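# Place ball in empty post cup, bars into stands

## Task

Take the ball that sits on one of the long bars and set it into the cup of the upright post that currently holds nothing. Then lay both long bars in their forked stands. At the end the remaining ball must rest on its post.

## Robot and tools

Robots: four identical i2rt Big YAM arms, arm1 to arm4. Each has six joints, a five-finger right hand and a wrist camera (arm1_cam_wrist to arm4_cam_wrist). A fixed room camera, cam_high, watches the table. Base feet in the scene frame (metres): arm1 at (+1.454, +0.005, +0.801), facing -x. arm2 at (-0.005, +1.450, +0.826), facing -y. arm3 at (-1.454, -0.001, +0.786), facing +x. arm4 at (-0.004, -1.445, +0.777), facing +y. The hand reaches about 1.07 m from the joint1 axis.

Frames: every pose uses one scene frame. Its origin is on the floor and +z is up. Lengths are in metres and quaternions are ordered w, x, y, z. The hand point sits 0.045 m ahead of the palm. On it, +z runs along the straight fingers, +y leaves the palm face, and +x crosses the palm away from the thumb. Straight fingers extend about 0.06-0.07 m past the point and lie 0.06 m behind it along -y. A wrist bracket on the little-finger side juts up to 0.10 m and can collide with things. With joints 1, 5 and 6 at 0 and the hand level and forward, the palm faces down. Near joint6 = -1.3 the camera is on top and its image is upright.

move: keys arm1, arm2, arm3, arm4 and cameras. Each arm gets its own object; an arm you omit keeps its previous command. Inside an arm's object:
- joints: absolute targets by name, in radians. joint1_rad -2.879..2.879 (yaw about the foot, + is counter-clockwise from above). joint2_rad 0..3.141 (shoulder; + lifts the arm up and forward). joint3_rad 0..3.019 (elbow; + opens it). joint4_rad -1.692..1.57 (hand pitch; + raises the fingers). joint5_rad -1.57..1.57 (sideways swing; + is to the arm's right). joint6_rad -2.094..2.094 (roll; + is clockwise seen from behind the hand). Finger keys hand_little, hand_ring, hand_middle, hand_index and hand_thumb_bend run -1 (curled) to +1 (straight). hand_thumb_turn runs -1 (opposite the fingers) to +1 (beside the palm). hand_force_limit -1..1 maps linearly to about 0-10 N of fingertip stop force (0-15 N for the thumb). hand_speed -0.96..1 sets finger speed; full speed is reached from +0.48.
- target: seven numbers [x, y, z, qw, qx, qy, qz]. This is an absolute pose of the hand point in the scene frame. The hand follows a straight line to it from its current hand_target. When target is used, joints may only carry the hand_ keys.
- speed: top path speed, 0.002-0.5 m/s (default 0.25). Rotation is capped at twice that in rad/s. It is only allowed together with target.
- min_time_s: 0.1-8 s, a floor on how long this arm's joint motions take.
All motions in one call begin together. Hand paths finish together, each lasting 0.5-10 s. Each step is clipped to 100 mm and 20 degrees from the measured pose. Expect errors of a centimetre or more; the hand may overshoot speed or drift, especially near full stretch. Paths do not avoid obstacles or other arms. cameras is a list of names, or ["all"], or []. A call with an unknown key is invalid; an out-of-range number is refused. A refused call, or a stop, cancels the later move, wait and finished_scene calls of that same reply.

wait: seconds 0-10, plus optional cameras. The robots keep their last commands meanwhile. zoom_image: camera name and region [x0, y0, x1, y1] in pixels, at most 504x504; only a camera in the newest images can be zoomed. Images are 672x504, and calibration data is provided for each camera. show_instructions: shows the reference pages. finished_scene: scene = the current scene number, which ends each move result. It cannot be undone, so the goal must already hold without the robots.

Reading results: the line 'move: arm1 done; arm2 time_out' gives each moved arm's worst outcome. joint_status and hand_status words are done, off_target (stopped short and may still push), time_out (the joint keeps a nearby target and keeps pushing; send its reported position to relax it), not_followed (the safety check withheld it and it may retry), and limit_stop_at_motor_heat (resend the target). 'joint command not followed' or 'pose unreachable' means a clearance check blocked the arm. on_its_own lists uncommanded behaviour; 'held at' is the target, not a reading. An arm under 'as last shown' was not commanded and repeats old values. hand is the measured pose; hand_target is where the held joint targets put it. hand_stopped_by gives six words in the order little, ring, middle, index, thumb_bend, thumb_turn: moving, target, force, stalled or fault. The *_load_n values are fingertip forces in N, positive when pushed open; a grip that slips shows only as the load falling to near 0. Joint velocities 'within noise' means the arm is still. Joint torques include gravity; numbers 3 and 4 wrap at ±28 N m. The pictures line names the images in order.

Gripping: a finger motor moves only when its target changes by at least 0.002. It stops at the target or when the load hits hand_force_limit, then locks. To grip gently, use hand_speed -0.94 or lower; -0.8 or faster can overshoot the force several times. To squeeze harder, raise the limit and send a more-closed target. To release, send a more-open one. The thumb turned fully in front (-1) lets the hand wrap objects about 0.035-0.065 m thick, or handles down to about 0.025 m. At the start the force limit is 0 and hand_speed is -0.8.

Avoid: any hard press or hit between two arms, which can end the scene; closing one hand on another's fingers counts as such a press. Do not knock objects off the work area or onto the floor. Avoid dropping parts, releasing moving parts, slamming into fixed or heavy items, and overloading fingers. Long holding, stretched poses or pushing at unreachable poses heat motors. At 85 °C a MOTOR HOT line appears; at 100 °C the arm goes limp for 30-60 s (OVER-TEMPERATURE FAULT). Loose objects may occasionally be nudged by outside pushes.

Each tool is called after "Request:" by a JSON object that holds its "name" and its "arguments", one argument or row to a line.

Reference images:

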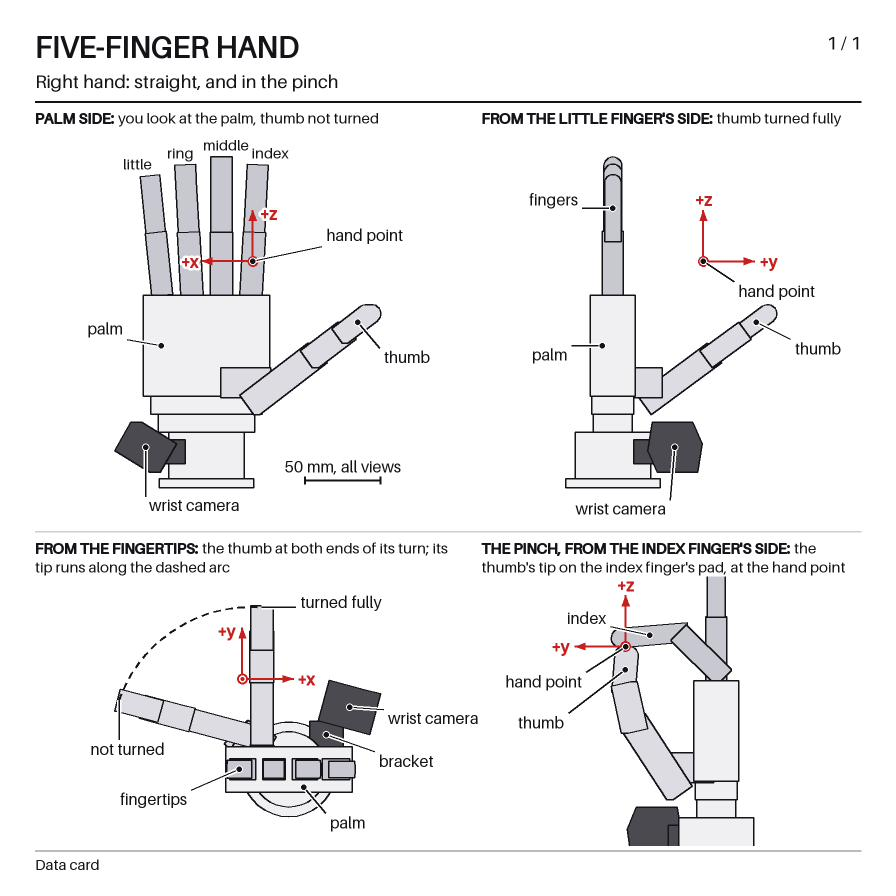

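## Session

Request:
{"name": "move", "arguments": {

}}

Request:
{"name": "zoom_image", "arguments": {
  "camera": "cam_high",
  "region": [180, 180, 540, 430]
}}

Request:
{"name": "zoom_image", "arguments": {
  "camera": "cam_high",
  "region": [290, 220, 430, 360]
}}

Scene clock: 0.00 s.
Joint torques (N m): no reading
Motor temperatures (°C): arm1=[23 27 28 25 24 22] | arm2=[26 27 26 24 24 23] | arm3=[24 26 30 24 22 22] | arm4=[25 27 24 21 24 26]
Heat: arm1: hottest joint3_rad 28 °C; arm2: hottest joint2_rad 27 °C; arm3: hottest joint3_rad 30 °C; arm4: hottest joint2_rad 27 °C.
Joint velocities: within noise
arm1.joint_positions: joint1_rad=+0.335 joint2_rad=+0.649 joint3_rad=+1.359 joint4_rad=-1.278 joint5_rad=-0.234 joint6_rad=-1.408 hand_little=+1.000 hand_ring=+1.000 hand_middle=+1.000 hand_index=+1.000 hand_thumb_turn=+1.000 hand_thumb_bend=+1.000 hand_force_limit=+0.000 hand_speed=-0.800
arm1.joint_status: not commanded
arm1.hand_stopped_by: target,target,target,target,target,target
arm1.little_load_n: 0.0
arm1.ring_load_n: 0.0
arm1.middle_load_n: 0.0
arm1.index_load_n: 0.0
arm1.thumb_bend_load_n: 0.0
arm1.thumb_turn_load_n: 0.0
arm1.hand: x=+1.2052 y=-0.0719 z=+1.2820 quat_wxyz=(+0.435, +0.138, -0.860, +0.230) (m; scene frame)
arm1.hand_target: x=+1.2058 y=-0.0714 z=+1.2956 quat_wxyz=(+0.448, +0.139, -0.852, +0.232) (m; scene frame)
arm1.hand_status: not commanded
arm2.joint_positions: joint1_rad=-0.444 joint2_rad=+0.588 joint3_rad=+1.447 joint4_rad=-1.430 joint5_rad=-0.139 joint6_rad=-1.066 hand_little=+1.000 hand_ring=+1.000 hand_middle=+1.000 hand_index=+1.000 hand_thumb_turn=+1.000 hand_thumb_bend=+1.000 hand_force_limit=+0.000 hand_speed=-0.800
arm2.joint_status: not commanded
arm2.hand_stopped_by: target,target,target,target,target,target
arm2.little_load_n: 0.0
arm2.ring_load_n: 0.0
arm2.middle_load_n: 0.0
arm2.index_load_n: 0.0
arm2.thumb_bend_load_n: 0.0
arm2.thumb_turn_load_n: 0.0
arm2.hand: x=-0.1073 y=+1.2829 z=+1.3164 quat_wxyz=(+0.284, +0.285, -0.830, +0.386) (m; scene frame)
arm2.hand_target: x=-0.1072 y=+1.2832 z=+1.3271 quat_wxyz=(+0.293, +0.284, -0.824, +0.394) (m; scene frame)
arm2.hand_status: not commanded
arm3.joint_positions: joint1_rad=-0.181 joint2_rad=+0.622 joint3_rad=+1.421 joint4_rad=-1.240 joint5_rad=+0.262 joint6_rad=-1.264 hand_little=+1.000 hand_ring=+1.000 hand_middle=+1.000 hand_index=+1.000 hand_thumb_turn=+1.000 hand_thumb_bend=+1.000 hand_force_limit=+0.000 hand_speed=-0.800
arm3.joint_status: not commanded
arm3.hand_stopped_by: target,target,target,target,target,target
arm3.little_load_n: 0.0
arm3.ring_load_n: 0.0
arm3.middle_load_n: 0.0
arm3.index_load_n: 0.0
arm3.thumb_bend_load_n: 0.0
arm3.thumb_turn_load_n: 0.0
arm3.hand: x=-1.2408 y=-0.1356 z=+1.3138 quat_wxyz=(+0.075, +0.801, -0.265, +0.531) (m; scene frame)
arm3.hand_target: x=-1.2428 y=-0.1352 z=+1.3259 quat_wxyz=(+0.073, +0.794, -0.265, +0.543) (m; scene frame)
arm3.hand_status: not commanded
arm4.joint_positions: joint1_rad=-0.467 joint2_rad=+0.616 joint3_rad=+1.359 joint4_rad=-1.186 joint5_rad=-0.150 joint6_rad=-1.376 hand_little=+1.000 hand_ring=+1.000 hand_middle=+1.000 hand_index=+1.000 hand_thumb_turn=+1.000 hand_thumb_bend=+1.000 hand_force_limit=+0.000 hand_speed=-0.800
arm4.joint_status: not commanded
arm4.hand_stopped_by: target,target,target,target,target,target
arm4.little_load_n: 0.0
arm4.ring_load_n: 0.0
arm4.middle_load_n: 0.0
arm4.index_load_n: 0.0
arm4.thumb_bend_load_n: -0.5
arm4.thumb_turn_load_n: 0.0
arm4.hand: x=+0.1509 y=-1.2232 z=+1.2807 quat_wxyz=(-0.361, +0.753, +0.388, +0.390) (m; scene frame)
arm4.hand_target: x=+0.1501 y=-1.2247 z=+1.2935 quat_wxyz=(-0.367, +0.746, +0.386, +0.399) (m; scene frame)
arm4.hand_status: not commanded
pictures: arm1_cam_wrist, arm2_cam_wrist, arm3_cam_wrist, arm4_cam_wrist, cam_high
camera_calibration:
arm1_cam_wrist: T_world_to_cam=[[-0.600425, 0.796545, -0.0707497, 0.874951], [0.666038, 0.449155, -0.595528, 0.0153167], [-0.442587, -0.404692, -0.800213, 1.64658], [0, 0, 0, 1]] pos_world=[1.2439, -0.0374597, 1.38864]
arm2_cam_wrist: T_world_to_cam=[[-0.850493, 0.435954, -0.294288, -0.260387], [0.525984, 0.703394, -0.478098, -0.204539], [-0.00142883, -0.56141, -0.827537, 1.92087], [0, 0, 0, 1]] pos_world=[-0.111128, 1.33579, 1.41517]
arm3_cam_wrist: T_world_to_cam=[[-0.381458, -0.921236, 0.0762493, -0.698247], [-0.734819, 0.252153, -0.629651, -0.0355618], [0.56083, -0.296215, -0.773128, 1.7848], [0, 0, 0, 1]] pos_world=[-1.29345, -0.1056, 1.41072]
arm4_cam_wrist: T_world_to_cam=[[0.922083, -0.386924, -0.00718167, -0.606569], [-0.351836, -0.830448, -0.431935, -0.42791], [0.161162, 0.400807, -0.901876, 1.7334], [0, 0, 0, 1]] pos_world=[0.129395, -1.28481, 1.37412]

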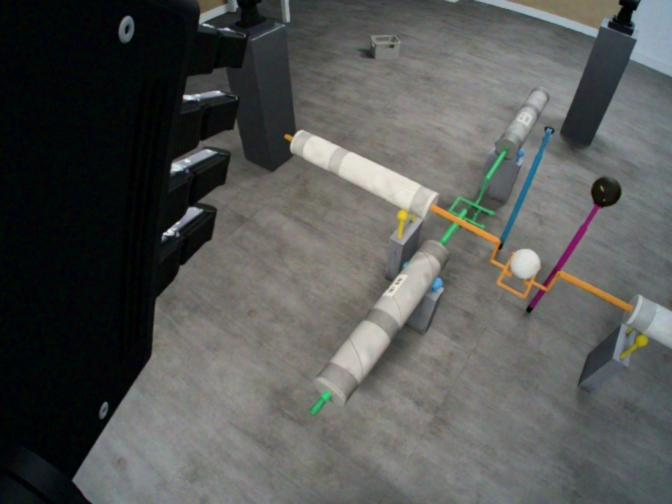

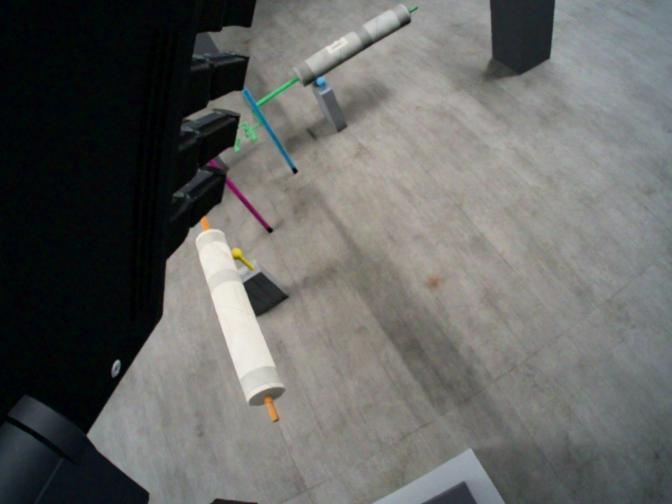

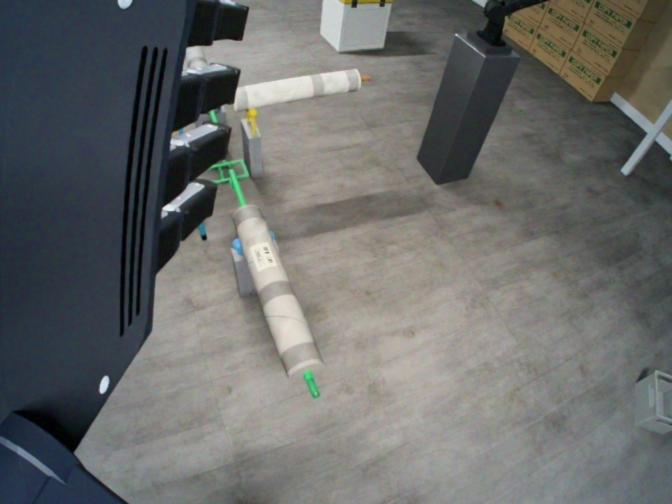

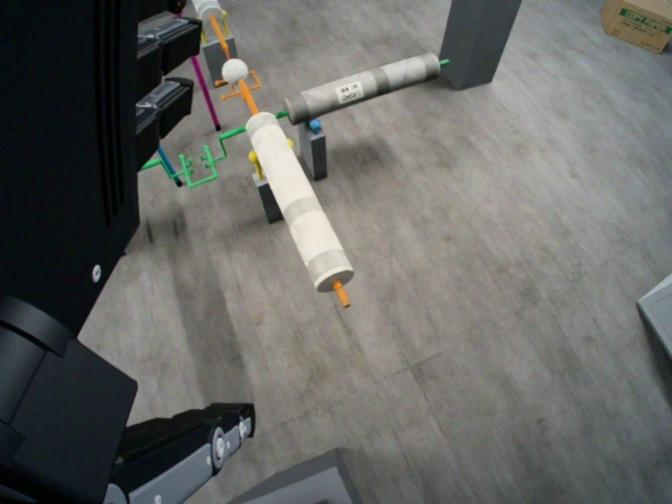

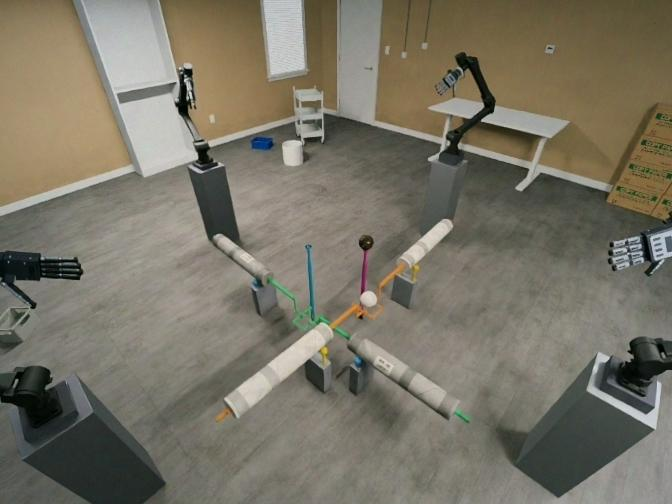

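Scaled by 1.400 from the camera's 672x504 image, which has a finer 960x720 frame.

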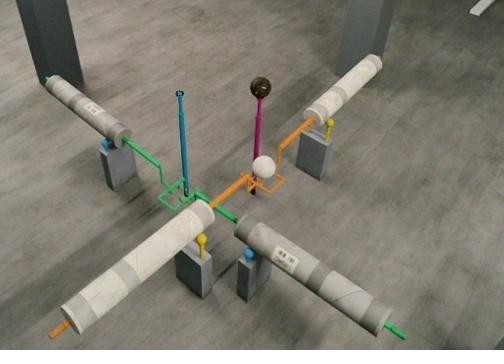

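Scaled by 3.600 from the camera's 672x504 image, which has a finer 960x720 frame.

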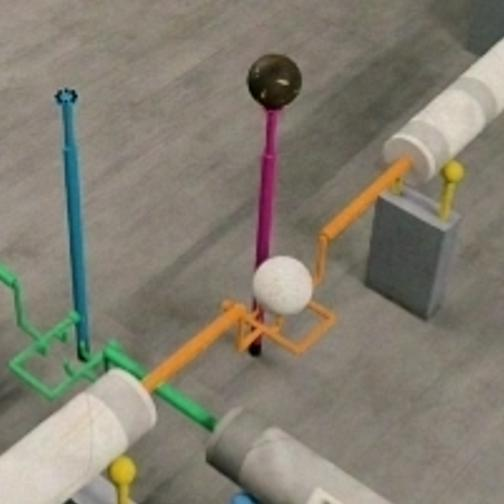

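Request:
{"name": "move", "arguments": {
  "arm1": {"joints": {"joint1_rad": 0.15, "joint2_rad": 2.2, "joint3_rad": 1.85, "joint4_rad": 0.35, "joint5_rad": 0.1, "joint6_rad": -1.426}, "min_time_s": 3.5},
  "arm2": {"joints": {"joint1_rad": 0.55, "joint2_rad": 1.98, "joint3_rad": 0.99, "joint4_rad": -0.60, "joint5_rad": 0.0, "joint6_rad": 2.04, "hand_thumb_turn": -1}, "min_time_s": 3.5},
  "arm4": {"joints": {"joint1_rad": -0.58, "joint2_rad": 1.97, "joint3_rad": 1.15, "joint4_rad": -0.75, "joint5_rad": 0.0, "joint6_rad": 0.95, "hand_thumb_turn": -1}, "min_time_s": 3.5},
  "cameras": ["arm2_cam_wrist","arm4_cam_wrist","arm1_cam_wrist"]
}}

Scene clock: 30.47 s.
Joint torques (N m): arm1=[-2.55 -18.84 15.16 2.85 0.23 -0.31] | arm2=[0.15 -13.45 4.49 0.79 0.01 0.11] | arm3=[-0.67 1.44 10.11 2.35 0.3 -0.11] | arm4=[-0.5 -10.99 5.81 0.91 0.03 0.3]
Motor temperatures (°C): arm1=[23 28 33 25 24 22] | arm2=[26 27 30 24 24 23] | arm3=[24 26 37 24 22 22] | arm4=[25 27 27 21 24 26]
Heat: arm1: hottest joint3_rad 33 °C; arm2: hottest joint3_rad 30 °C; arm3: hottest joint3_rad 37 °C; arm4: hottest joint2_rad 27 °C.
move: arm1 done; arm2 done; arm4 done
Joint velocities: within noise
arm1.joint_positions: joint1_rad=+0.159 joint2_rad=+2.197 joint3_rad=+1.792 joint4_rad=+0.330 joint5_rad=+0.097 joint6_rad=-1.411 hand_little=+1.000 hand_ring=+1.000 hand_middle=+1.000 hand_index=+1.000 hand_thumb_turn=+1.000 hand_thumb_bend=+1.000 hand_force_limit=+0.000 hand_speed=-0.800
arm1.joint_status: all done
arm1.hand_stopped_by: target,target,target,target,target,target
arm1.little_load_n: 0.0
arm1.ring_load_n: 0.0
arm1.middle_load_n: 0.0
arm1.index_load_n: 0.0
arm1.thumb_bend_load_n: 0.0
arm1.thumb_turn_load_n: 0.0
arm1.hand: x=+0.5477 y=-0.0880 z=+0.9862 quat_wxyz=(+0.674, -0.029, -0.733, +0.088) (m; scene frame)
arm1.hand_target: x=+0.5346 y=-0.0799 z=+1.0253 quat_wxyz=(+0.701, -0.030, -0.707, +0.084) (m; scene frame)
arm1.hand_status: not commanded
arm2.joint_positions: joint1_rad=+0.549 joint2_rad=+1.978 joint3_rad=+0.984 joint4_rad=-0.612 joint5_rad=-0.002 joint6_rad=+2.026 hand_little=+1.000 hand_ring=+1.000 hand_middle=+1.000 hand_index=+1.000 hand_thumb_turn=-1.000 hand_thumb_bend=+1.000 hand_force_limit=+0.000 hand_speed=-0.800
arm2.joint_status: all done
arm2.hand_stopped_by: target,target,target,target,target,target
arm2.little_load_n: 0.0
arm2.ring_load_n: 0.0
arm2.middle_load_n: 0.0
arm2.index_load_n: 0.0
arm2.thumb_bend_load_n: 0.0
arm2.thumb_turn_load_n: 0.0
arm2.hand: x=+0.2731 y=+1.0477 z=+0.6884 quat_wxyz=(+0.014, -0.684, -0.729, -0.011) (m; scene frame)
arm2.hand_target: x=+0.2760 y=+1.0416 z=+0.6896 quat_wxyz=(+0.006, -0.689, -0.725, -0.008) (m; scene frame)
arm2.hand_status: not commanded
arm3: as last shown
arm4.joint_positions: joint1_rad=-0.567 joint2_rad=+1.959 joint3_rad=+1.155 joint4_rad=-0.759 joint5_rad=-0.002 joint6_rad=+0.935 hand_little=+1.000 hand_ring=+1.000 hand_middle=+1.000 hand_index=+1.000 hand_thumb_turn=-1.000 hand_thumb_bend=+1.000 hand_force_limit=+0.000 hand_speed=-0.800
arm4.joint_status: all done
arm4.hand_stopped_by: target,target,target,target,target,target
arm4.little_load_n: 0.0
arm4.ring_load_n: 0.0
arm4.middle_load_n: 0.0
arm4.index_load_n: 0.0
arm4.thumb_bend_load_n: -0.5
arm4.thumb_turn_load_n: 0.0
arm4.hand: x=+0.2203 y=-1.0125 z=+0.6823 quat_wxyz=(+0.003, +0.714, -0.700, -0.001) (m; scene frame)
arm4.hand_target: x=+0.2250 y=-1.0171 z=+0.6757 quat_wxyz=(+0.007, +0.704, -0.710, +0.000) (m; scene frame)
arm4.hand_status: not commanded
pictures: arm1_cam_wrist, arm2_cam_wrist, arm4_cam_wrist
camera_calibration:
arm1_cam_wrist: T_world_to_cam=[[-0.133206, 0.98667, 0.0934753, 0.0709027], [0.437773, 0.143192, -0.887609, 0.670466], [-0.889163, -0.0773141, -0.451012, 1.04141], [0, 0, 0, 1]] pos_world=[0.641919, -0.0854473, 1.05817]
arm2_cam_wrist: T_world_to_cam=[[0.946928, 0.321009, -0.0167672, -0.580538], [0.299703, -0.862813, 0.407101, 0.553933], [0.116216, -0.390521, -0.913229, 1.11752], [0, 0, 0, 1]] pos_world=[0.253838, 1.10071, 0.785312]
arm4_cam_wrist: T_world_to_cam=[[-0.964333, -0.260202, 0.0485414, -0.0875225], [-0.174794, 0.763731, 0.62142, 0.369378], [-0.198767, 0.590771, -0.781973, 1.28794], [0, 0, 0, 1]] pos_world=[0.236165, -1.06576, 0.781845]

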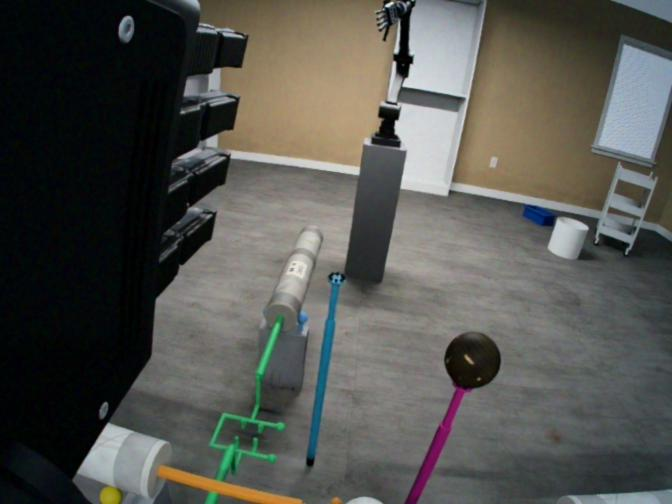

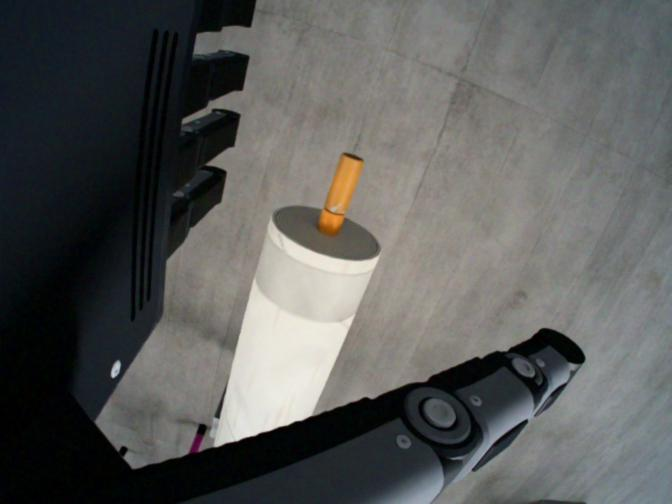

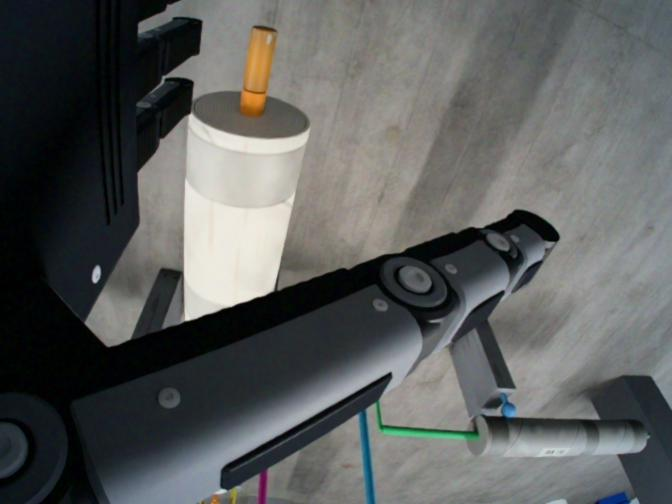

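Request:
{"name": "move", "arguments": {
  "arm2": {"target": [0.3290, 0.997, 0.56, 0, 0.6783, 0.7348, 0], "speed": 0.15},
  "arm4": {"target": [0.2390, -0.965, 0.556, 0, 0.7071, -0.7071, 0], "speed": 0.15},
  "cameras": ["arm2_cam_wrist","arm4_cam_wrist"]
}}

Scene clock: 46.13 s.
Joint torques (N m): arm1=[-2.49 -18.84 15.15 2.85 0.22 -0.31] | arm2=[0.67 -16.03 4.82 0.73 0.03 0.12] | arm3=[-0.97 1.55 10.19 2.36 0.28 -0.12] | arm4=[1.55 -12.28 7.94 0.81 0.04 0.3]
Motor temperatures (°C): arm1=[23 32 36 25 24 22] | arm2=[26 29 29 24 24 23] | arm3=[24 26 39 24 22 22] | arm4=[25 27 27 21 24 26]
Heat: arm1: hottest joint3_rad 36 °C; arm2: hottest joint2_rad 29 °C; arm3: hottest joint3_rad 39 °C; arm4: hottest joint2_rad 27 °C.
move: arm2 off_target; arm4 off_target
Joint velocities: within noise
arm1, arm3: as last shown
arm2.joint_positions: joint1_rad=+0.588 joint2_rad=+2.361 joint3_rad=+1.226 joint4_rad=-0.461 joint5_rad=+0.009 joint6_rad=+2.041 hand_little=+1.000 hand_ring=+1.000 hand_middle=+1.000 hand_index=+1.000 hand_thumb_turn=-1.000 hand_thumb_bend=+1.000 hand_force_limit=+0.000 hand_speed=-0.800
arm2.joint_status: not commanded
arm2.hand_stopped_by: target,target,target,target,target,target
arm2.little_load_n: 0.0
arm2.ring_load_n: 0.0
arm2.middle_load_n: 0.0
arm2.index_load_n: 0.0
arm2.thumb_bend_load_n: 0.0
arm2.thumb_turn_load_n: 0.0
arm2.hand: x=+0.3195 y=+1.0068 z=+0.5597 quat_wxyz=(+0.011, -0.675, -0.737, -0.004) (m; scene frame)
arm2.hand_target: x=+0.3289 y=+0.9973 z=+0.5604 quat_wxyz=(+0.000, -0.678, -0.735, +0.000) (m; scene frame)
arm2.hand_status: off_target (0.014 m and 1.4 deg from the pose sent, 0.149 m and 2.2 deg at the start)
arm3.middle_load_n: -0.5
arm4.joint_positions: joint1_rad=-0.557 joint2_rad=+2.276 joint3_rad=+1.294 joint4_rad=-0.600 joint5_rad=-0.001 joint6_rad=+0.963 hand_little=+1.000 hand_ring=+1.000 hand_middle=+1.000 hand_index=+1.000 hand_thumb_turn=-1.000 hand_thumb_bend=+1.000 hand_force_limit=+0.000 hand_speed=-0.800
arm4.joint_status: not commanded
arm4.hand_stopped_by: target,target,target,target,target,target
arm4.little_load_n: 0.0
arm4.ring_load_n: 0.0
arm4.middle_load_n: 0.0
arm4.index_load_n: 0.0
arm4.thumb_bend_load_n: 0.0
arm4.thumb_turn_load_n: 0.0
arm4.hand: x=+0.2345 y=-0.9827 z=+0.5591 quat_wxyz=(+0.012, +0.708, -0.706, +0.001) (m; scene frame)
arm4.hand_target: x=+0.2385 y=-0.9655 z=+0.5564 quat_wxyz=(+0.000, +0.707, -0.707, +0.000) (m; scene frame)
arm4.hand_status: off_target (0.019 m and 1.4 deg from the pose sent, 0.136 m and 1.2 deg at the start)
pictures: arm2_cam_wrist, arm4_cam_wrist
camera_calibration:
arm2_cam_wrist: T_world_to_cam=[[0.938633, 0.343967, -0.0255876, -0.629123], [0.322721, -0.849628, 0.417113, 0.530921], [0.121733, -0.399774, -0.908494, 0.983574], [0, 0, 0, 1]] pos_world=[0.299443, 1.06069, 0.65602]
arm4_cam_wrist: T_world_to_cam=[[-0.968202, -0.242383, 0.0619354, -0.0491378], [-0.155364, 0.776607, 0.610527, 0.439965], [-0.196081, 0.581491, -0.78957, 1.17129], [0, 0, 0, 1]] pos_world=[0.250447, -1.03468, 0.659246]

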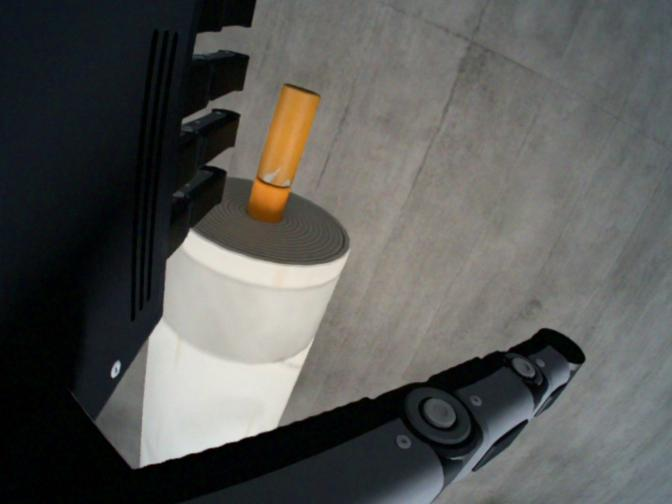

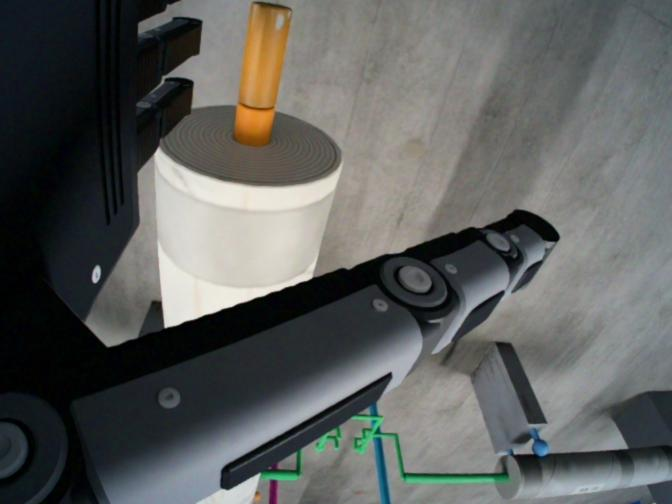

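Request:
{"name": "move", "arguments": {
  "arm2": {"target": [0.3265, 0.9995, 0.4355, 0, 0.6783, 0.7348, 0], "speed": 0.1},
  "arm4": {"target": [0.2355, -0.967, 0.430, 0, 0.7071, -0.7071, 0], "speed": 0.1},
  "cameras": ["arm2_cam_wrist","arm4_cam_wrist"]
}}

Scene clock: 57.17 s.
Joint torques (N m): arm1=[-2.55 -19.19 15.19 2.86 0.21 -0.28] | arm2=[0.32 -16.56 3.86 0.83 -0.04 0.08] | arm3=[-0.62 1.49 10.19 2.48 0.29 -0.11] | arm4=[1.85 -12.81 5.97 0.91 0.03 0.3]
Motor temperatures (°C): arm1=[23 34 38 25 24 22] | arm2=[26 29 29 24 24 23] | arm3=[24 26 40 24 22 22] | arm4=[25 28 28 21 24 26]
Heat: arm1: hottest joint3_rad 38 °C; arm2: hottest joint2_rad 29 °C; arm3: hottest joint3_rad 40 °C; arm4: hottest joint2_rad 28 °C.
move: arm2 off_target; arm4 off_target
Joint velocities: within noise
arm1, arm3: as last shown
arm2.joint_positions: joint1_rad=+0.588 joint2_rad=+2.659 joint3_rad=+1.375 joint4_rad=-0.314 joint5_rad=+0.010 joint6_rad=+2.041 hand_little=+1.000 hand_ring=+1.000 hand_middle=+1.000 hand_index=+1.000 hand_thumb_turn=-1.000 hand_thumb_bend=+1.000 hand_force_limit=+0.000 hand_speed=-0.800
arm2.joint_status: not commanded
arm2.hand_stopped_by: target,target,target,target,target,target
arm2.little_load_n: 0.5
arm2.ring_load_n: 0.0
arm2.middle_load_n: -0.5
arm2.index_load_n: 0.0
arm2.thumb_bend_load_n: 0.0
arm2.thumb_turn_load_n: 0.0
arm2.hand: x=+0.3187 y=+1.0097 z=+0.4371 quat_wxyz=(+0.012, -0.675, -0.737, -0.003) (m; scene frame)
arm2.hand_target: x=+0.3264 y=+0.9999 z=+0.4358 quat_wxyz=(+0.000, -0.678, -0.735, +0.000) (m; scene frame)
arm2.hand_status: off_target (0.013 m and 1.5 deg from the pose sent, 0.125 m and 1.4 deg at the start)
arm3.little_load_n: -0.5
arm3.middle_load_n: 0.0
arm4.joint_positions: joint1_rad=-0.555 joint2_rad=+2.558 joint3_rad=+1.414 joint4_rad=-0.431 joint5_rad=-0.001 joint6_rad=+0.966 hand_little=+1.000 hand_ring=+1.000 hand_middle=+1.000 hand_index=+1.000 hand_thumb_turn=-1.000 hand_thumb_bend=+1.000 hand_force_limit=+0.000 hand_speed=-0.800
arm4.joint_status: not commanded
arm4.hand_stopped_by: target,target,target,target,target,target
arm4.little_load_n: 0.0
arm4.ring_load_n: 0.0
arm4.middle_load_n: 0.0
arm4.index_load_n: 0.0
arm4.thumb_bend_load_n: 0.0
arm4.thumb_turn_load_n: 0.0
arm4.hand: x=+0.2353 y=-0.9801 z=+0.4366 quat_wxyz=(+0.009, +0.708, -0.707, +0.000) (m; scene frame)
arm4.hand_target: x=+0.2352 y=-0.9673 z=+0.4304 quat_wxyz=(+0.000, +0.707, -0.707, +0.000) (m; scene frame)
arm4.hand_status: off_target (0.015 m and 1.0 deg from the pose sent, 0.130 m and 1.4 deg at the start)
pictures: arm2_cam_wrist, arm4_cam_wrist
camera_calibration:
arm2_cam_wrist: T_world_to_cam=[[0.938559, 0.344007, -0.0276887, -0.631683], [0.323687, -0.849603, 0.416415, 0.584743], [0.119725, -0.399792, -0.908753, 0.87417], [0, 0, 0, 1]] pos_world=[0.298937, 1.06359, 0.533418]
arm4_cam_wrist: T_world_to_cam=[[-0.968821, -0.241247, 0.0564349, -0.0364528], [-0.156851, 0.773538, 0.614034, 0.508611], [-0.191788, 0.586037, -0.78726, 1.07562], [0, 0, 0, 1]] pos_world=[0.250751, -1.03258, 0.536546]

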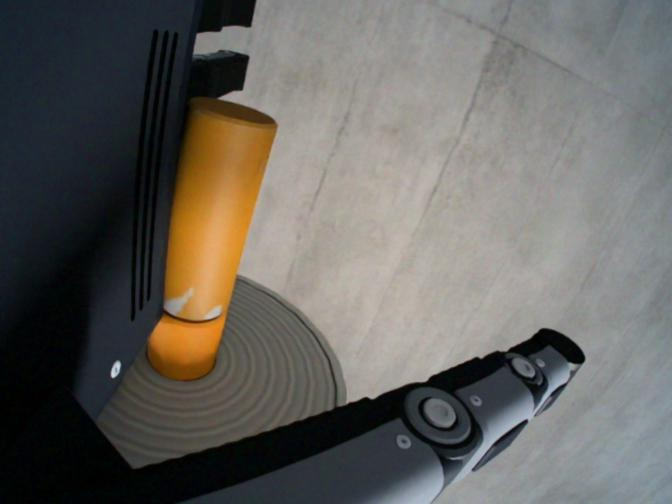

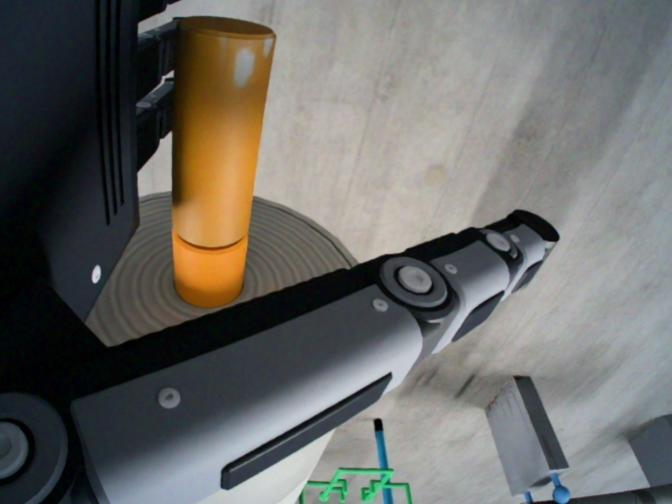

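Request:
{"name": "move", "arguments": {
  "arm2": {"joints": {"hand_little": -0.15, "hand_ring": -0.15, "hand_middle": -0.15, "hand_index": -0.15, "hand_speed": -0.7}},
  "arm4": {"joints": {"hand_little": -0.15, "hand_ring": -0.15, "hand_middle": -0.15, "hand_index": -0.15, "hand_speed": -0.7}}
}}

Request:
{"name": "move", "arguments": {
  "arm2": {"joints": {"hand_little": -1.0, "hand_ring": -1.0, "hand_middle": -1.0, "hand_index": -1.0, "hand_speed": -0.93, "hand_force_limit": -0.4}},
  "arm4": {"joints": {"hand_little": -1.0, "hand_ring": -1.0, "hand_middle": -1.0, "hand_index": -1.0, "hand_speed": -0.93, "hand_force_limit": -0.4}},
  "cameras": ["arm2_cam_wrist","arm4_cam_wrist"]
}}

Scene clock: 64.70 s.
Joint torques (N m): arm1=[-2.32 -18.96 15.15 2.91 0.21 -0.3] | arm2=[0.44 -16.97 3.79 0.84 -0.31 0.06] | arm3=[-0.56 1.73 10.18 2.44 0.29 -0.11] | arm4=[1.79 -12.86 5.97 0.88 0.01 0.29]
Motor temperatures (°C): arm1=[23 35 39 25 24 22] | arm2=[26 29 29 24 24 23] | arm3=[24 26 41 24 22 22] | arm4=[25 28 27 21 24 26]
Heat: arm1: hottest joint3_rad 39 °C; arm2: hottest joint2_rad 29 °C; arm3: hottest joint3_rad 41 °C; arm4: hottest joint2_rad 28 °C.
move: arm2 done; arm4 done
Joint velocities: within noise
arm1, arm3: as last shown
arm2.joint_positions: joint1_rad=+0.586 joint2_rad=+2.663 joint3_rad=+1.376 joint4_rad=-0.314 joint5_rad=+0.018 joint6_rad=+2.044 hand_little=-0.150 hand_ring=-0.150 hand_middle=-0.150 hand_index=-0.150 hand_thumb_turn=-1.000 hand_thumb_bend=+1.000 hand_force_limit=+0.000 hand_speed=-0.700
arm2.joint_status: all done
arm2.hand_stopped_by: target,target,target,target,target,target
arm2.little_load_n: 0.0
arm2.ring_load_n: 0.0
arm2.middle_load_n: 0.0
arm2.index_load_n: 0.5
arm2.thumb_bend_load_n: 0.0
arm2.thumb_turn_load_n: 0.0
arm2.hand: x=+0.3157 y=+1.0096 z=+0.4348 quat_wxyz=(+0.015, -0.677, -0.736, +0.000) (m; scene frame)
arm2.hand_target: x=+0.3264 y=+0.9998 z=+0.4359 quat_wxyz=(+0.000, -0.678, -0.735, +0.000) (m; scene frame)
arm2.hand_status: not commanded
arm3.little_load_n: 0.0
arm4.joint_positions: joint1_rad=-0.555 joint2_rad=+2.558 joint3_rad=+1.414 joint4_rad=-0.430 joint5_rad=-0.001 joint6_rad=+0.966 hand_little=-0.150 hand_ring=-0.150 hand_middle=-0.150 hand_index=-0.150 hand_thumb_turn=-1.000 hand_thumb_bend=+1.000 hand_force_limit=+0.000 hand_speed=-0.700
arm4.joint_status: all done
arm4.hand_stopped_by: target,target,target,target,target,target
arm4.little_load_n: 0.0
arm4.ring_load_n: 0.0
arm4.middle_load_n: 0.0
arm4.index_load_n: 0.5
arm4.thumb_bend_load_n: 0.0
arm4.thumb_turn_load_n: 0.0
arm4.hand: x=+0.2354 y=-0.9799 z=+0.4366 quat_wxyz=(+0.008, +0.707, -0.707, +0.000) (m; scene frame)
arm4.hand_target: x=+0.2352 y=-0.9673 z=+0.4304 quat_wxyz=(+0.000, +0.707, -0.707, +0.000) (m; scene frame)
arm4.hand_status: not commanded
pictures: none

Scene clock: 69.50 s.
Joint torques (N m): arm1=[-2.55 -19.02 15.13 2.85 0.23 -0.29] | arm2=[0.56 -18.32 3.19 0.57 -0.28 -0.03] | arm3=[-0.73 1.49 10.29 2.4 0.28 -0.09] | arm4=[1.44 -13.98 5.79 0.49 -0.07 0.24]
Motor temperatures (°C): arm1=[23 35 40 26 24 22] | arm2=[26 29 29 24 24 23] | arm3=[24 26 41 24 22 22] | arm4=[25 29 27 21 24 26]
Heat: arm1: hottest joint3_rad 40 °C; arm2: hottest joint2_rad 29 °C; arm3: hottest joint3_rad 41 °C; arm4: hottest joint2_rad 29 °C.
move: arm2 off_target; arm4 off_target
Joint velocities: within noise
arm1, arm3: as last shown
arm2.joint_positions: joint1_rad=+0.584 joint2_rad=+2.679 joint3_rad=+1.382 joint4_rad=-0.308 joint5_rad=+0.017 joint6_rad=+2.055 hand_little=-1.000 hand_ring=-0.903 hand_middle=-0.943 hand_index=-0.995 hand_thumb_turn=-1.000 hand_thumb_bend=+1.000 hand_force_limit=-0.400 hand_speed=-0.930
arm2.joint_status: hand_ring off_target (ended at -0.903, target -1.000); hand_middle off_target (ended at -0.943, target -1.000); the others done
arm2.hand_stopped_by: target,force,force,force,target,target
arm2.little_load_n: 0.0
arm2.ring_load_n: 0.0
arm2.middle_load_n: 0.0
arm2.index_load_n: 3.0
arm2.thumb_bend_load_n: 0.0
arm2.thumb_turn_load_n: 0.0
arm2.hand: x=+0.3133 y=+1.0105 z=+0.4277 quat_wxyz=(+0.016, -0.682, -0.731, -0.001) (m; scene frame)
arm2.hand_target: x=+0.3264 y=+0.9996 z=+0.4360 quat_wxyz=(+0.000, -0.678, -0.735, +0.000) (m; scene frame)
arm2.hand_status: not commanded
arm4.joint_positions: joint1_rad=-0.550 joint2_rad=+2.576 joint3_rad=+1.414 joint4_rad=-0.421 joint5_rad=+0.002 joint6_rad=+0.972 hand_little=-1.000 hand_ring=-1.000 hand_middle=-0.982 hand_index=-0.917 hand_thumb_turn=-1.000 hand_thumb_bend=+1.000 hand_force_limit=-0.400 hand_speed=-0.930
arm4.joint_status: hand_index off_target (ended at -0.917, target -1.000); the others done
arm4.hand_stopped_by: target,target,force,force,target,target
arm4.little_load_n: 0.0
arm4.ring_load_n: 1.0
arm4.middle_load_n: 2.0
arm4.index_load_n: 0.0
arm4.thumb_bend_load_n: 0.0
arm4.thumb_turn_load_n: 0.0
arm4.hand: x=+0.2303 y=-0.9836 z=+0.4275 quat_wxyz=(+0.012, +0.707, -0.707, +0.003) (m; scene frame)
arm4.hand_target: x=+0.2353 y=-0.9674 z=+0.4304 quat_wxyz=(+0.000, +0.707, -0.707, +0.000) (m; scene frame)
arm4.hand_status: not commanded
pictures: arm2_cam_wrist, arm4_cam_wrist
camera_calibration:
arm2_cam_wrist: T_world_to_cam=[[0.944212, 0.327392, -0.0357501, -0.60858], [0.312408, -0.856026, 0.411849, 0.603037], [0.104233, -0.400042, -0.91055, 0.872471], [0, 0, 0, 1]] pos_world=[0.295295, 1.06448, 0.524311]
arm4_cam_wrist: T_world_to_cam=[[-0.968871, -0.240111, 0.0602934, -0.0421174], [-0.155054, 0.778407, 0.60831, 0.522915], [-0.192995, 0.580025, -0.791406, 1.0657], [0, 0, 0, 1]] pos_world=[0.245949, -1.03529, 0.527848]

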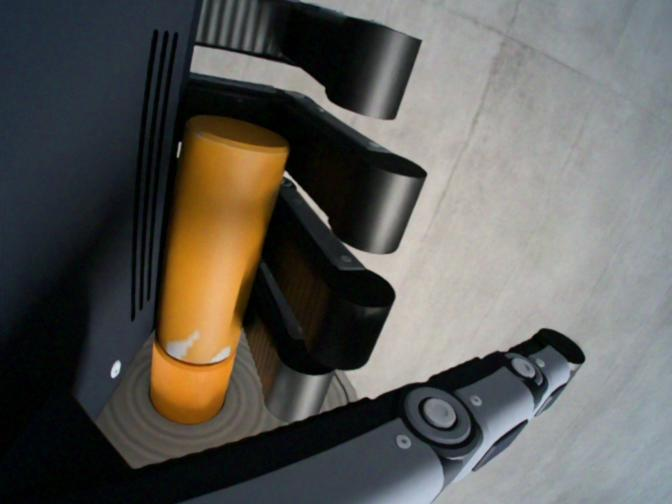

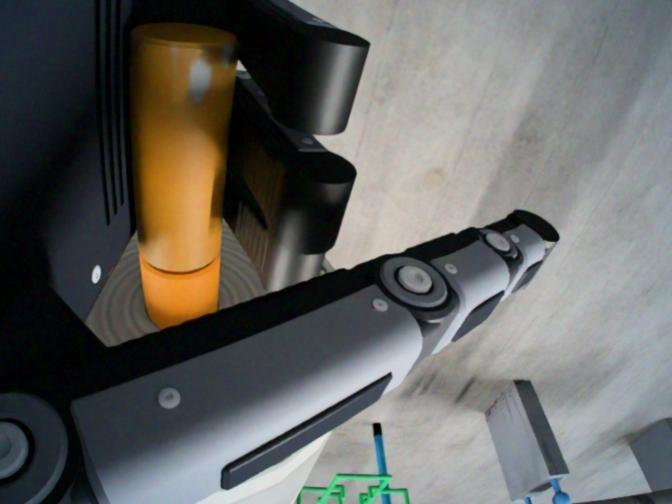

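Request:
{"name": "move", "arguments": {
  "arm2": {"target":[0.3255,1.0015,0.87,0,0.6783,0.7348,0],"speed":0.1,"joints":{"hand_ring":-0.99,"hand_middle":-0.99,"hand_index":-0.99}},
  "arm4": {"target":[0.239,-0.9685,0.87,0,0.7071,-0.7071,0],"speed":0.1,"joints":{"hand_index":-0.99}},
  "cameras": ["cam_high","arm1_cam_wrist"]
}}

Scene clock: 95.20 s.
Joint torques (N m): arm1=[-2.43 -18.73 15.15 2.86 0.21 -0.28] | arm2=[1.32 -18.67 10.11 -0.94 -0.37 -0.1] | arm3=[-0.91 1.49 10.18 2.5 0.3 -0.11] | arm4=[0.67 -15.21 14.28 -0.64 0.06 0.16]
Motor temperatures (°C): arm1=[23 37 43 26 24 22] | arm2=[26 32 29 24 24 23] | arm3=[24 26 43 24 22 22] | arm4=[25 29 27 21 24 26]
Heat: arm1: hottest joint3_rad 43 °C; arm2: hottest joint2_rad 32 °C; arm3: hottest joint3_rad 43 °C; arm4: hottest joint2_rad 29 °C.
move: arm2 off_target; arm4 off_target
Joint velocities: within noise
arm1, arm3: as last shown
arm2.joint_positions: joint1_rad=+0.584 joint2_rad=+1.817 joint3_rad=+1.231 joint4_rad=-1.057 joint5_rad=+0.020 joint6_rad=+2.071 hand_little=-1.000 hand_ring=-0.948 hand_middle=-0.961 hand_index=-0.990 hand_thumb_turn=-1.000 hand_thumb_bend=+1.000 hand_force_limit=-0.400 hand_speed=-0.930
arm2.joint_status: hand_ring off_target (ended at -0.948, target -0.990); hand_middle off_target (ended at -0.961, target -0.990); the others done
arm2.hand_stopped_by: target,force,force,target,target,target
arm2.little_load_n: 0.0
arm2.ring_load_n: 3.0
arm2.middle_load_n: 0.5
arm2.index_load_n: 0.5
arm2.thumb_bend_load_n: 0.0
arm2.thumb_turn_load_n: 0.0
arm2.hand: x=+0.3047 y=+1.0137 z=+0.8251 quat_wxyz=(+0.035, -0.687, -0.726, -0.005) (m; scene frame)
arm2.hand_target: x=+0.3245 y=+1.0028 z=+0.8695 quat_wxyz=(+0.000, -0.678, -0.735, +0.000) (m; scene frame)
arm2.hand_status: off_target (0.051 m and 4.3 deg from the pose sent, 0.443 m and 1.9 deg at the start)
arm4.joint_positions: joint1_rad=-0.547 joint2_rad=+1.829 joint3_rad=+1.396 joint4_rad=-1.216 joint5_rad=-0.002 joint6_rad=+0.974 hand_little=-1.000 hand_ring=-1.000 hand_middle=-0.982 hand_index=-0.974 hand_thumb_turn=-1.000 hand_thumb_bend=+1.000 hand_force_limit=-0.400 hand_speed=-0.930
arm4.joint_status: all done
arm4.hand_stopped_by: target,target,force,force,target,target
arm4.little_load_n: 0.0
arm4.ring_load_n: 0.0
arm4.middle_load_n: 2.5
arm4.index_load_n: 0.0
arm4.thumb_bend_load_n: 0.0
arm4.thumb_turn_load_n: 0.0
arm4.hand: x=+0.2224 y=-0.9920 z=+0.8223 quat_wxyz=(+0.045, +0.707, -0.706, +0.007) (m; scene frame)
arm4.hand_target: x=+0.2373 y=-0.9710 z=+0.8700 quat_wxyz=(+0.000, +0.707, -0.707, +0.000) (m; scene frame)
arm4.hand_status: off_target (0.056 m and 5.3 deg from the pose sent, 0.443 m and 1.4 deg at the start)
pictures: arm1_cam_wrist, cam_high
camera_calibration:
arm1_cam_wrist: T_world_to_cam=[[-0.133206, 0.98667, 0.0934753, 0.0709027], [0.437773, 0.143192, -0.887609, 0.670466], [-0.889163, -0.0773141, -0.451012, 1.04141], [0, 0, 0, 1]] pos_world=[0.641919, -0.0854473, 1.05817]

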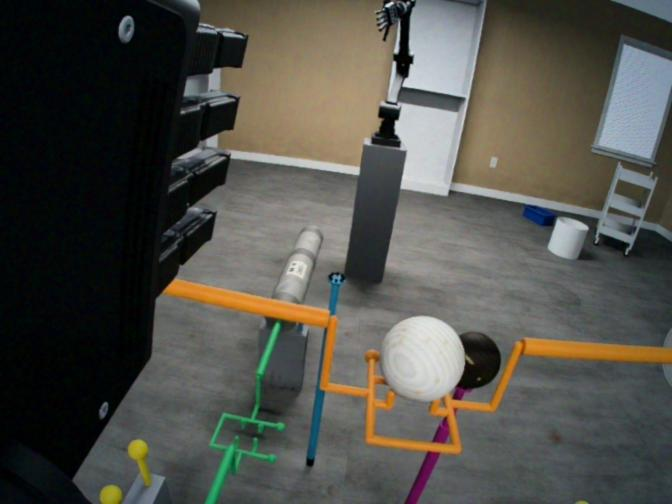

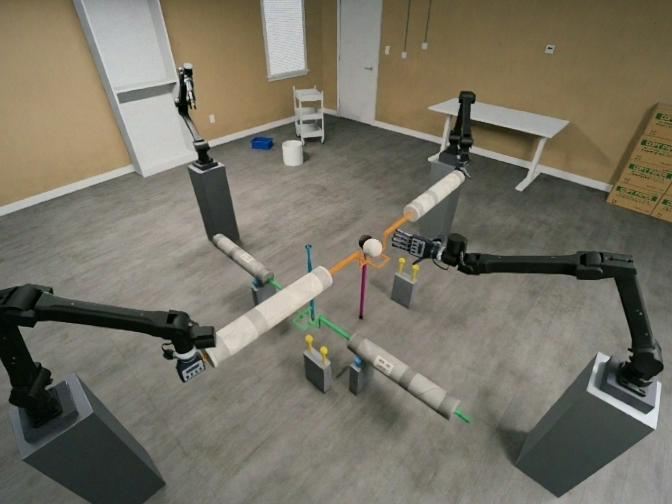

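Request:
{"name": "move", "arguments": {
  "arm2": {"target":[0.2355,0.868,0.88,0,0.6783,0.7348,0],"speed":0.1},
  "arm4": {"target":[0.149,-1.1025,0.88,0,0.7071,-0.7071,0],"speed":0.1},
  "cameras": ["cam_high","arm1_cam_wrist"]
}}

Request:
{"name": "move", "arguments": {
  "arm2": {"target":[-0.090,0.865,0.86,0,0.6783,0.7348,0],"speed":0.12},
  "arm4": {"target":[-0.174,-1.101,0.88,0,0.7071,-0.7071,0],"speed":0.12},
  "cameras": ["cam_high","arm1_cam_wrist"]
}}

Scene clock: 100.90 s.
Joint torques (N m): arm1=[-2.37 -19.14 15.15 2.89 0.23 -0.28] | arm2=[0.09 -18.78 11.93 -0.38 -0.29 -0.25] | arm3=[-0.62 1.55 10.17 2.47 0.29 -0.11] | arm4=[0.5 -9.99 9.05 0.47 -0.18 0.13]
Motor temperatures (°C): arm1=[23 37 43 26 24 22] | arm2=[26 32 30 24 24 23] | arm3=[24 26 43 24 22 22] | arm4=[25 30 29 21 24 26]
Heat: arm1: hottest joint3_rad 43 °C; arm2: hottest joint2_rad 32 °C; arm3: hottest joint3_rad 43 °C; arm4: hottest joint2_rad 30 °C.
move: arm2 off_target; arm4 off_target
Joint velocities: within noise
arm1, arm3: as last shown
arm2.joint_positions: joint1_rad=+0.346 joint2_rad=+1.968 joint3_rad=+1.519 joint4_rad=-1.194 joint5_rad=+0.019 joint6_rad=+1.833 hand_little=-1.000 hand_ring=-0.948 hand_middle=-0.962 hand_index=-0.990 hand_thumb_turn=-1.000 hand_thumb_bend=+1.000 hand_force_limit=-0.400 hand_speed=-0.930
arm2.joint_status: not commanded
arm2.hand_stopped_by: target,force,force,target,target,target
arm2.little_load_n: 0.0
arm2.ring_load_n: 3.5
arm2.middle_load_n: 0.0
arm2.index_load_n: 0.0
arm2.thumb_bend_load_n: 0.0
arm2.thumb_turn_load_n: 0.0
arm2.hand: x=+0.2251 y=+0.8934 z=+0.8422 quat_wxyz=(+0.034, -0.687, -0.725, -0.014) (m; scene frame)
arm2.hand_target: x=+0.2346 y=+0.8700 z=+0.8804 quat_wxyz=(+0.000, -0.678, -0.735, +0.001) (m; scene frame)
arm2.hand_status: off_target (0.047 m and 4.4 deg from the pose sent, 0.170 m and 4.3 deg at the start)
arm3.ring_load_n: 0.5
arm4.joint_positions: joint1_rad=-0.547 joint2_rad=+1.421 joint3_rad=+0.999 joint4_rad=-1.186 joint5_rad=+0.005 joint6_rad=+0.974 hand_little=-1.000 hand_ring=-1.000 hand_middle=-0.982 hand_index=-0.974 hand_thumb_turn=-1.000 hand_thumb_bend=+1.000 hand_force_limit=-0.400 hand_speed=-0.930
arm4.joint_status: not commanded
arm4.hand_stopped_by: target,target,force,force,target,target
arm4.little_load_n: 0.0
arm4.ring_load_n: 0.0
arm4.middle_load_n: 2.0
arm4.index_load_n: 1.0
arm4.thumb_bend_load_n: 0.0
arm4.thumb_turn_load_n: 0.0
arm4.hand: x=+0.1459 y=-1.1074 z=+0.8626 quat_wxyz=(+0.024, +0.707, -0.706, +0.006) (m; scene frame)
arm4.hand_target: x=+0.1488 y=-1.1027 z=+0.8797 quat_wxyz=(+0.000, +0.707, -0.707, +0.000) (m; scene frame)
arm4.hand_status: off_target (0.018 m and 2.9 deg from the pose sent, 0.145 m and 5.3 deg at the start)
pictures: arm1_cam_wrist, cam_high
camera_calibration:
arm1_cam_wrist: T_world_to_cam=[[-0.133206, 0.98667, 0.0934753, 0.0709027], [0.437773, 0.143192, -0.887609, 0.670466], [-0.889163, -0.0773141, -0.451012, 1.04141], [0, 0, 0, 1]] pos_world=[0.641919, -0.0854473, 1.05817]

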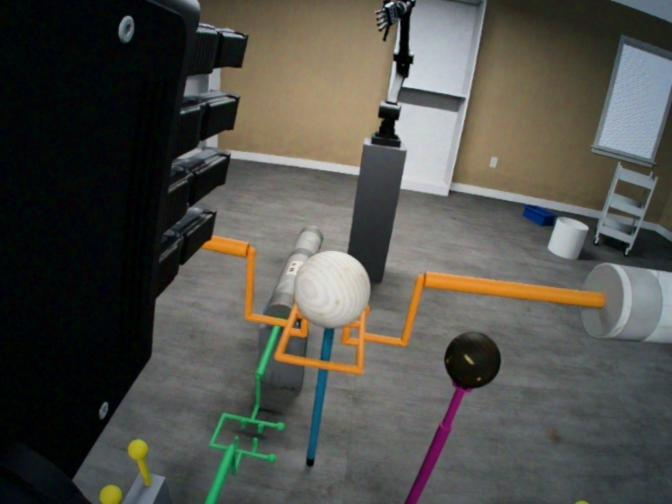

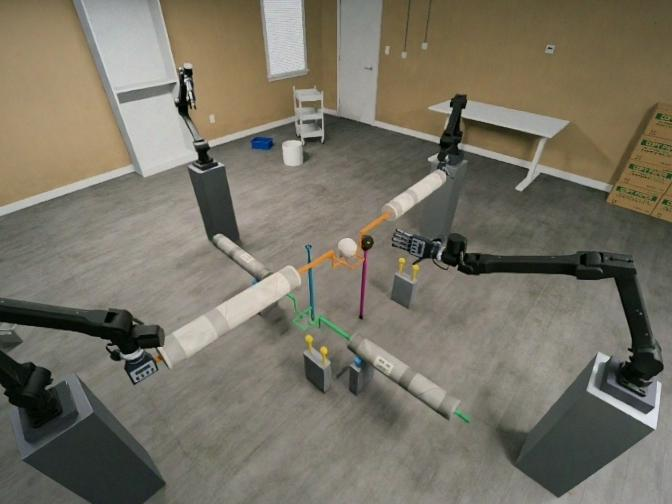

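Scene clock: 104.47 s.
Joint torques (N m): arm1=[-2.32 -18.96 15.2 2.86 0.22 -0.29] | arm2=[-0.03 -18.67 10.45 -0.51 -0.13 -0.25] | arm3=[-0.79 1.38 10.13 2.41 0.29 -0.12] | arm4=[1.9 -5.54 13.5 0.35 -0.21 0.31]
Motor temperatures (°C): arm1=[23 37 43 26 24 22] | arm2=[26 32 30 24 24 23] | arm3=[24 26 43 24 22 22] | arm4=[25 30 29 21 24 26]
Heat: arm1: hottest joint3_rad 43 °C; arm2: hottest joint2_rad 32 °C; arm3: hottest joint3_rad 43 °C; arm4: hottest joint2_rad 30 °C.
move: arm2 off_target; arm4 off_target
Joint velocities: within noise
arm1: as last shown
arm1.little_load_n: 0.5
arm2.joint_positions: joint1_rad=-0.222 joint2_rad=+1.969 joint3_rad=+1.491 joint4_rad=-1.139 joint5_rad=+0.012 joint6_rad=+1.266 hand_little=-1.000 hand_ring=-0.948 hand_middle=-0.961 hand_index=-0.990 hand_thumb_turn=-1.000 hand_thumb_bend=+1.000 hand_force_limit=-0.400 hand_speed=-0.930
arm2.joint_status: not commanded
arm2.hand_stopped_by: target,force,force,target,target,target
arm2.little_load_n: 0.0
arm2.ring_load_n: 2.0
arm2.middle_load_n: 0.5
arm2.index_load_n: 0.0
arm2.thumb_bend_load_n: 0.0
arm2.thumb_turn_load_n: 0.0
arm2.hand: x=-0.0850 y=+0.8832 z=+0.8314 quat_wxyz=(+0.014, -0.688, -0.725, -0.022) (m; scene frame)
arm2.hand_target: x=-0.0898 y=+0.8661 z=+0.8601 quat_wxyz=(+0.000, -0.678, -0.735, +0.001) (m; scene frame)
arm2.hand_status: off_target (0.034 m and 3.4 deg from the pose sent, 0.317 m and 4.4 deg at the start)
arm3.joint_positions: joint1_rad=-0.181 joint2_rad=+0.622 joint3_rad=+1.421 joint4_rad=-1.240 joint5_rad=+0.262 joint6_rad=-1.264 hand_little=+1.000 hand_ring=+1.000 hand_middle=+1.000 hand_index=+1.000 hand_thumb_turn=+1.000 hand_thumb_bend=+1.000 hand_force_limit=+0.000 hand_speed=-0.800
arm3.joint_status: not commanded
arm3.hand_stopped_by: target,target,target,target,target,target
arm3.little_load_n: 0.0
arm3.ring_load_n: 0.0
arm3.middle_load_n: 0.0
arm3.index_load_n: 0.0
arm3.thumb_bend_load_n: 0.0
arm3.thumb_turn_load_n: 0.0
arm3.hand: x=-1.2408 y=-0.1356 z=+1.3138 quat_wxyz=(+0.075, +0.801, -0.265, +0.531) (m; scene frame)
arm3.hand_target: x=-1.2428 y=-0.1352 z=+1.3259 quat_wxyz=(+0.073, +0.794, -0.265, +0.543) (m; scene frame)
arm3.hand_status: not commanded
arm4.joint_positions: joint1_rad=+0.382 joint2_rad=+1.267 joint3_rad=+0.833 joint4_rad=-1.190 joint5_rad=+0.014 joint6_rad=+1.902 hand_little=-1.000 hand_ring=-1.000 hand_middle=-0.982 hand_index=-0.974 hand_thumb_turn=-1.000 hand_thumb_bend=+1.000 hand_force_limit=-0.400 hand_speed=-0.930
arm4.joint_status: not commanded
arm4.hand_stopped_by: target,target,force,force,target,target
arm4.little_load_n: 0.0
arm4.ring_load_n: 0.0
arm4.middle_load_n: 1.0
arm4.index_load_n: 2.0
arm4.thumb_bend_load_n: 0.0
arm4.thumb_turn_load_n: 0.0
arm4.hand: x=-0.1604 y=-1.1243 z=+0.8553 quat_wxyz=(+0.012, +0.708, -0.705, +0.028) (m; scene frame)
arm4.hand_target: x=-0.1736 y=-1.1024 z=+0.8806 quat_wxyz=(+0.000, +0.707, -0.707, -0.001) (m; scene frame)
arm4.hand_status: off_target (0.037 m and 3.5 deg from the pose sent, 0.320 m and 2.9 deg at the start)
pictures: arm1_cam_wrist, cam_high
camera_calibration:
arm1_cam_wrist: T_world_to_cam=[[-0.133206, 0.98667, 0.0934753, 0.0709027], [0.437773, 0.143192, -0.887609, 0.670466], [-0.889163, -0.0773141, -0.451012, 1.04141], [0, 0, 0, 1]] pos_world=[0.641919, -0.0854473, 1.05817]

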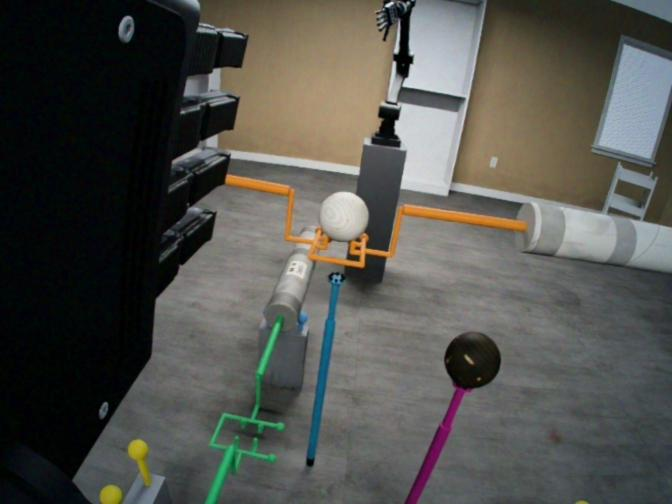

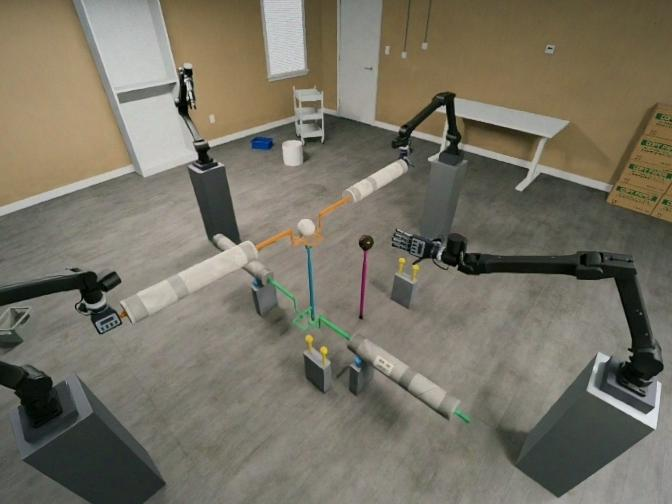

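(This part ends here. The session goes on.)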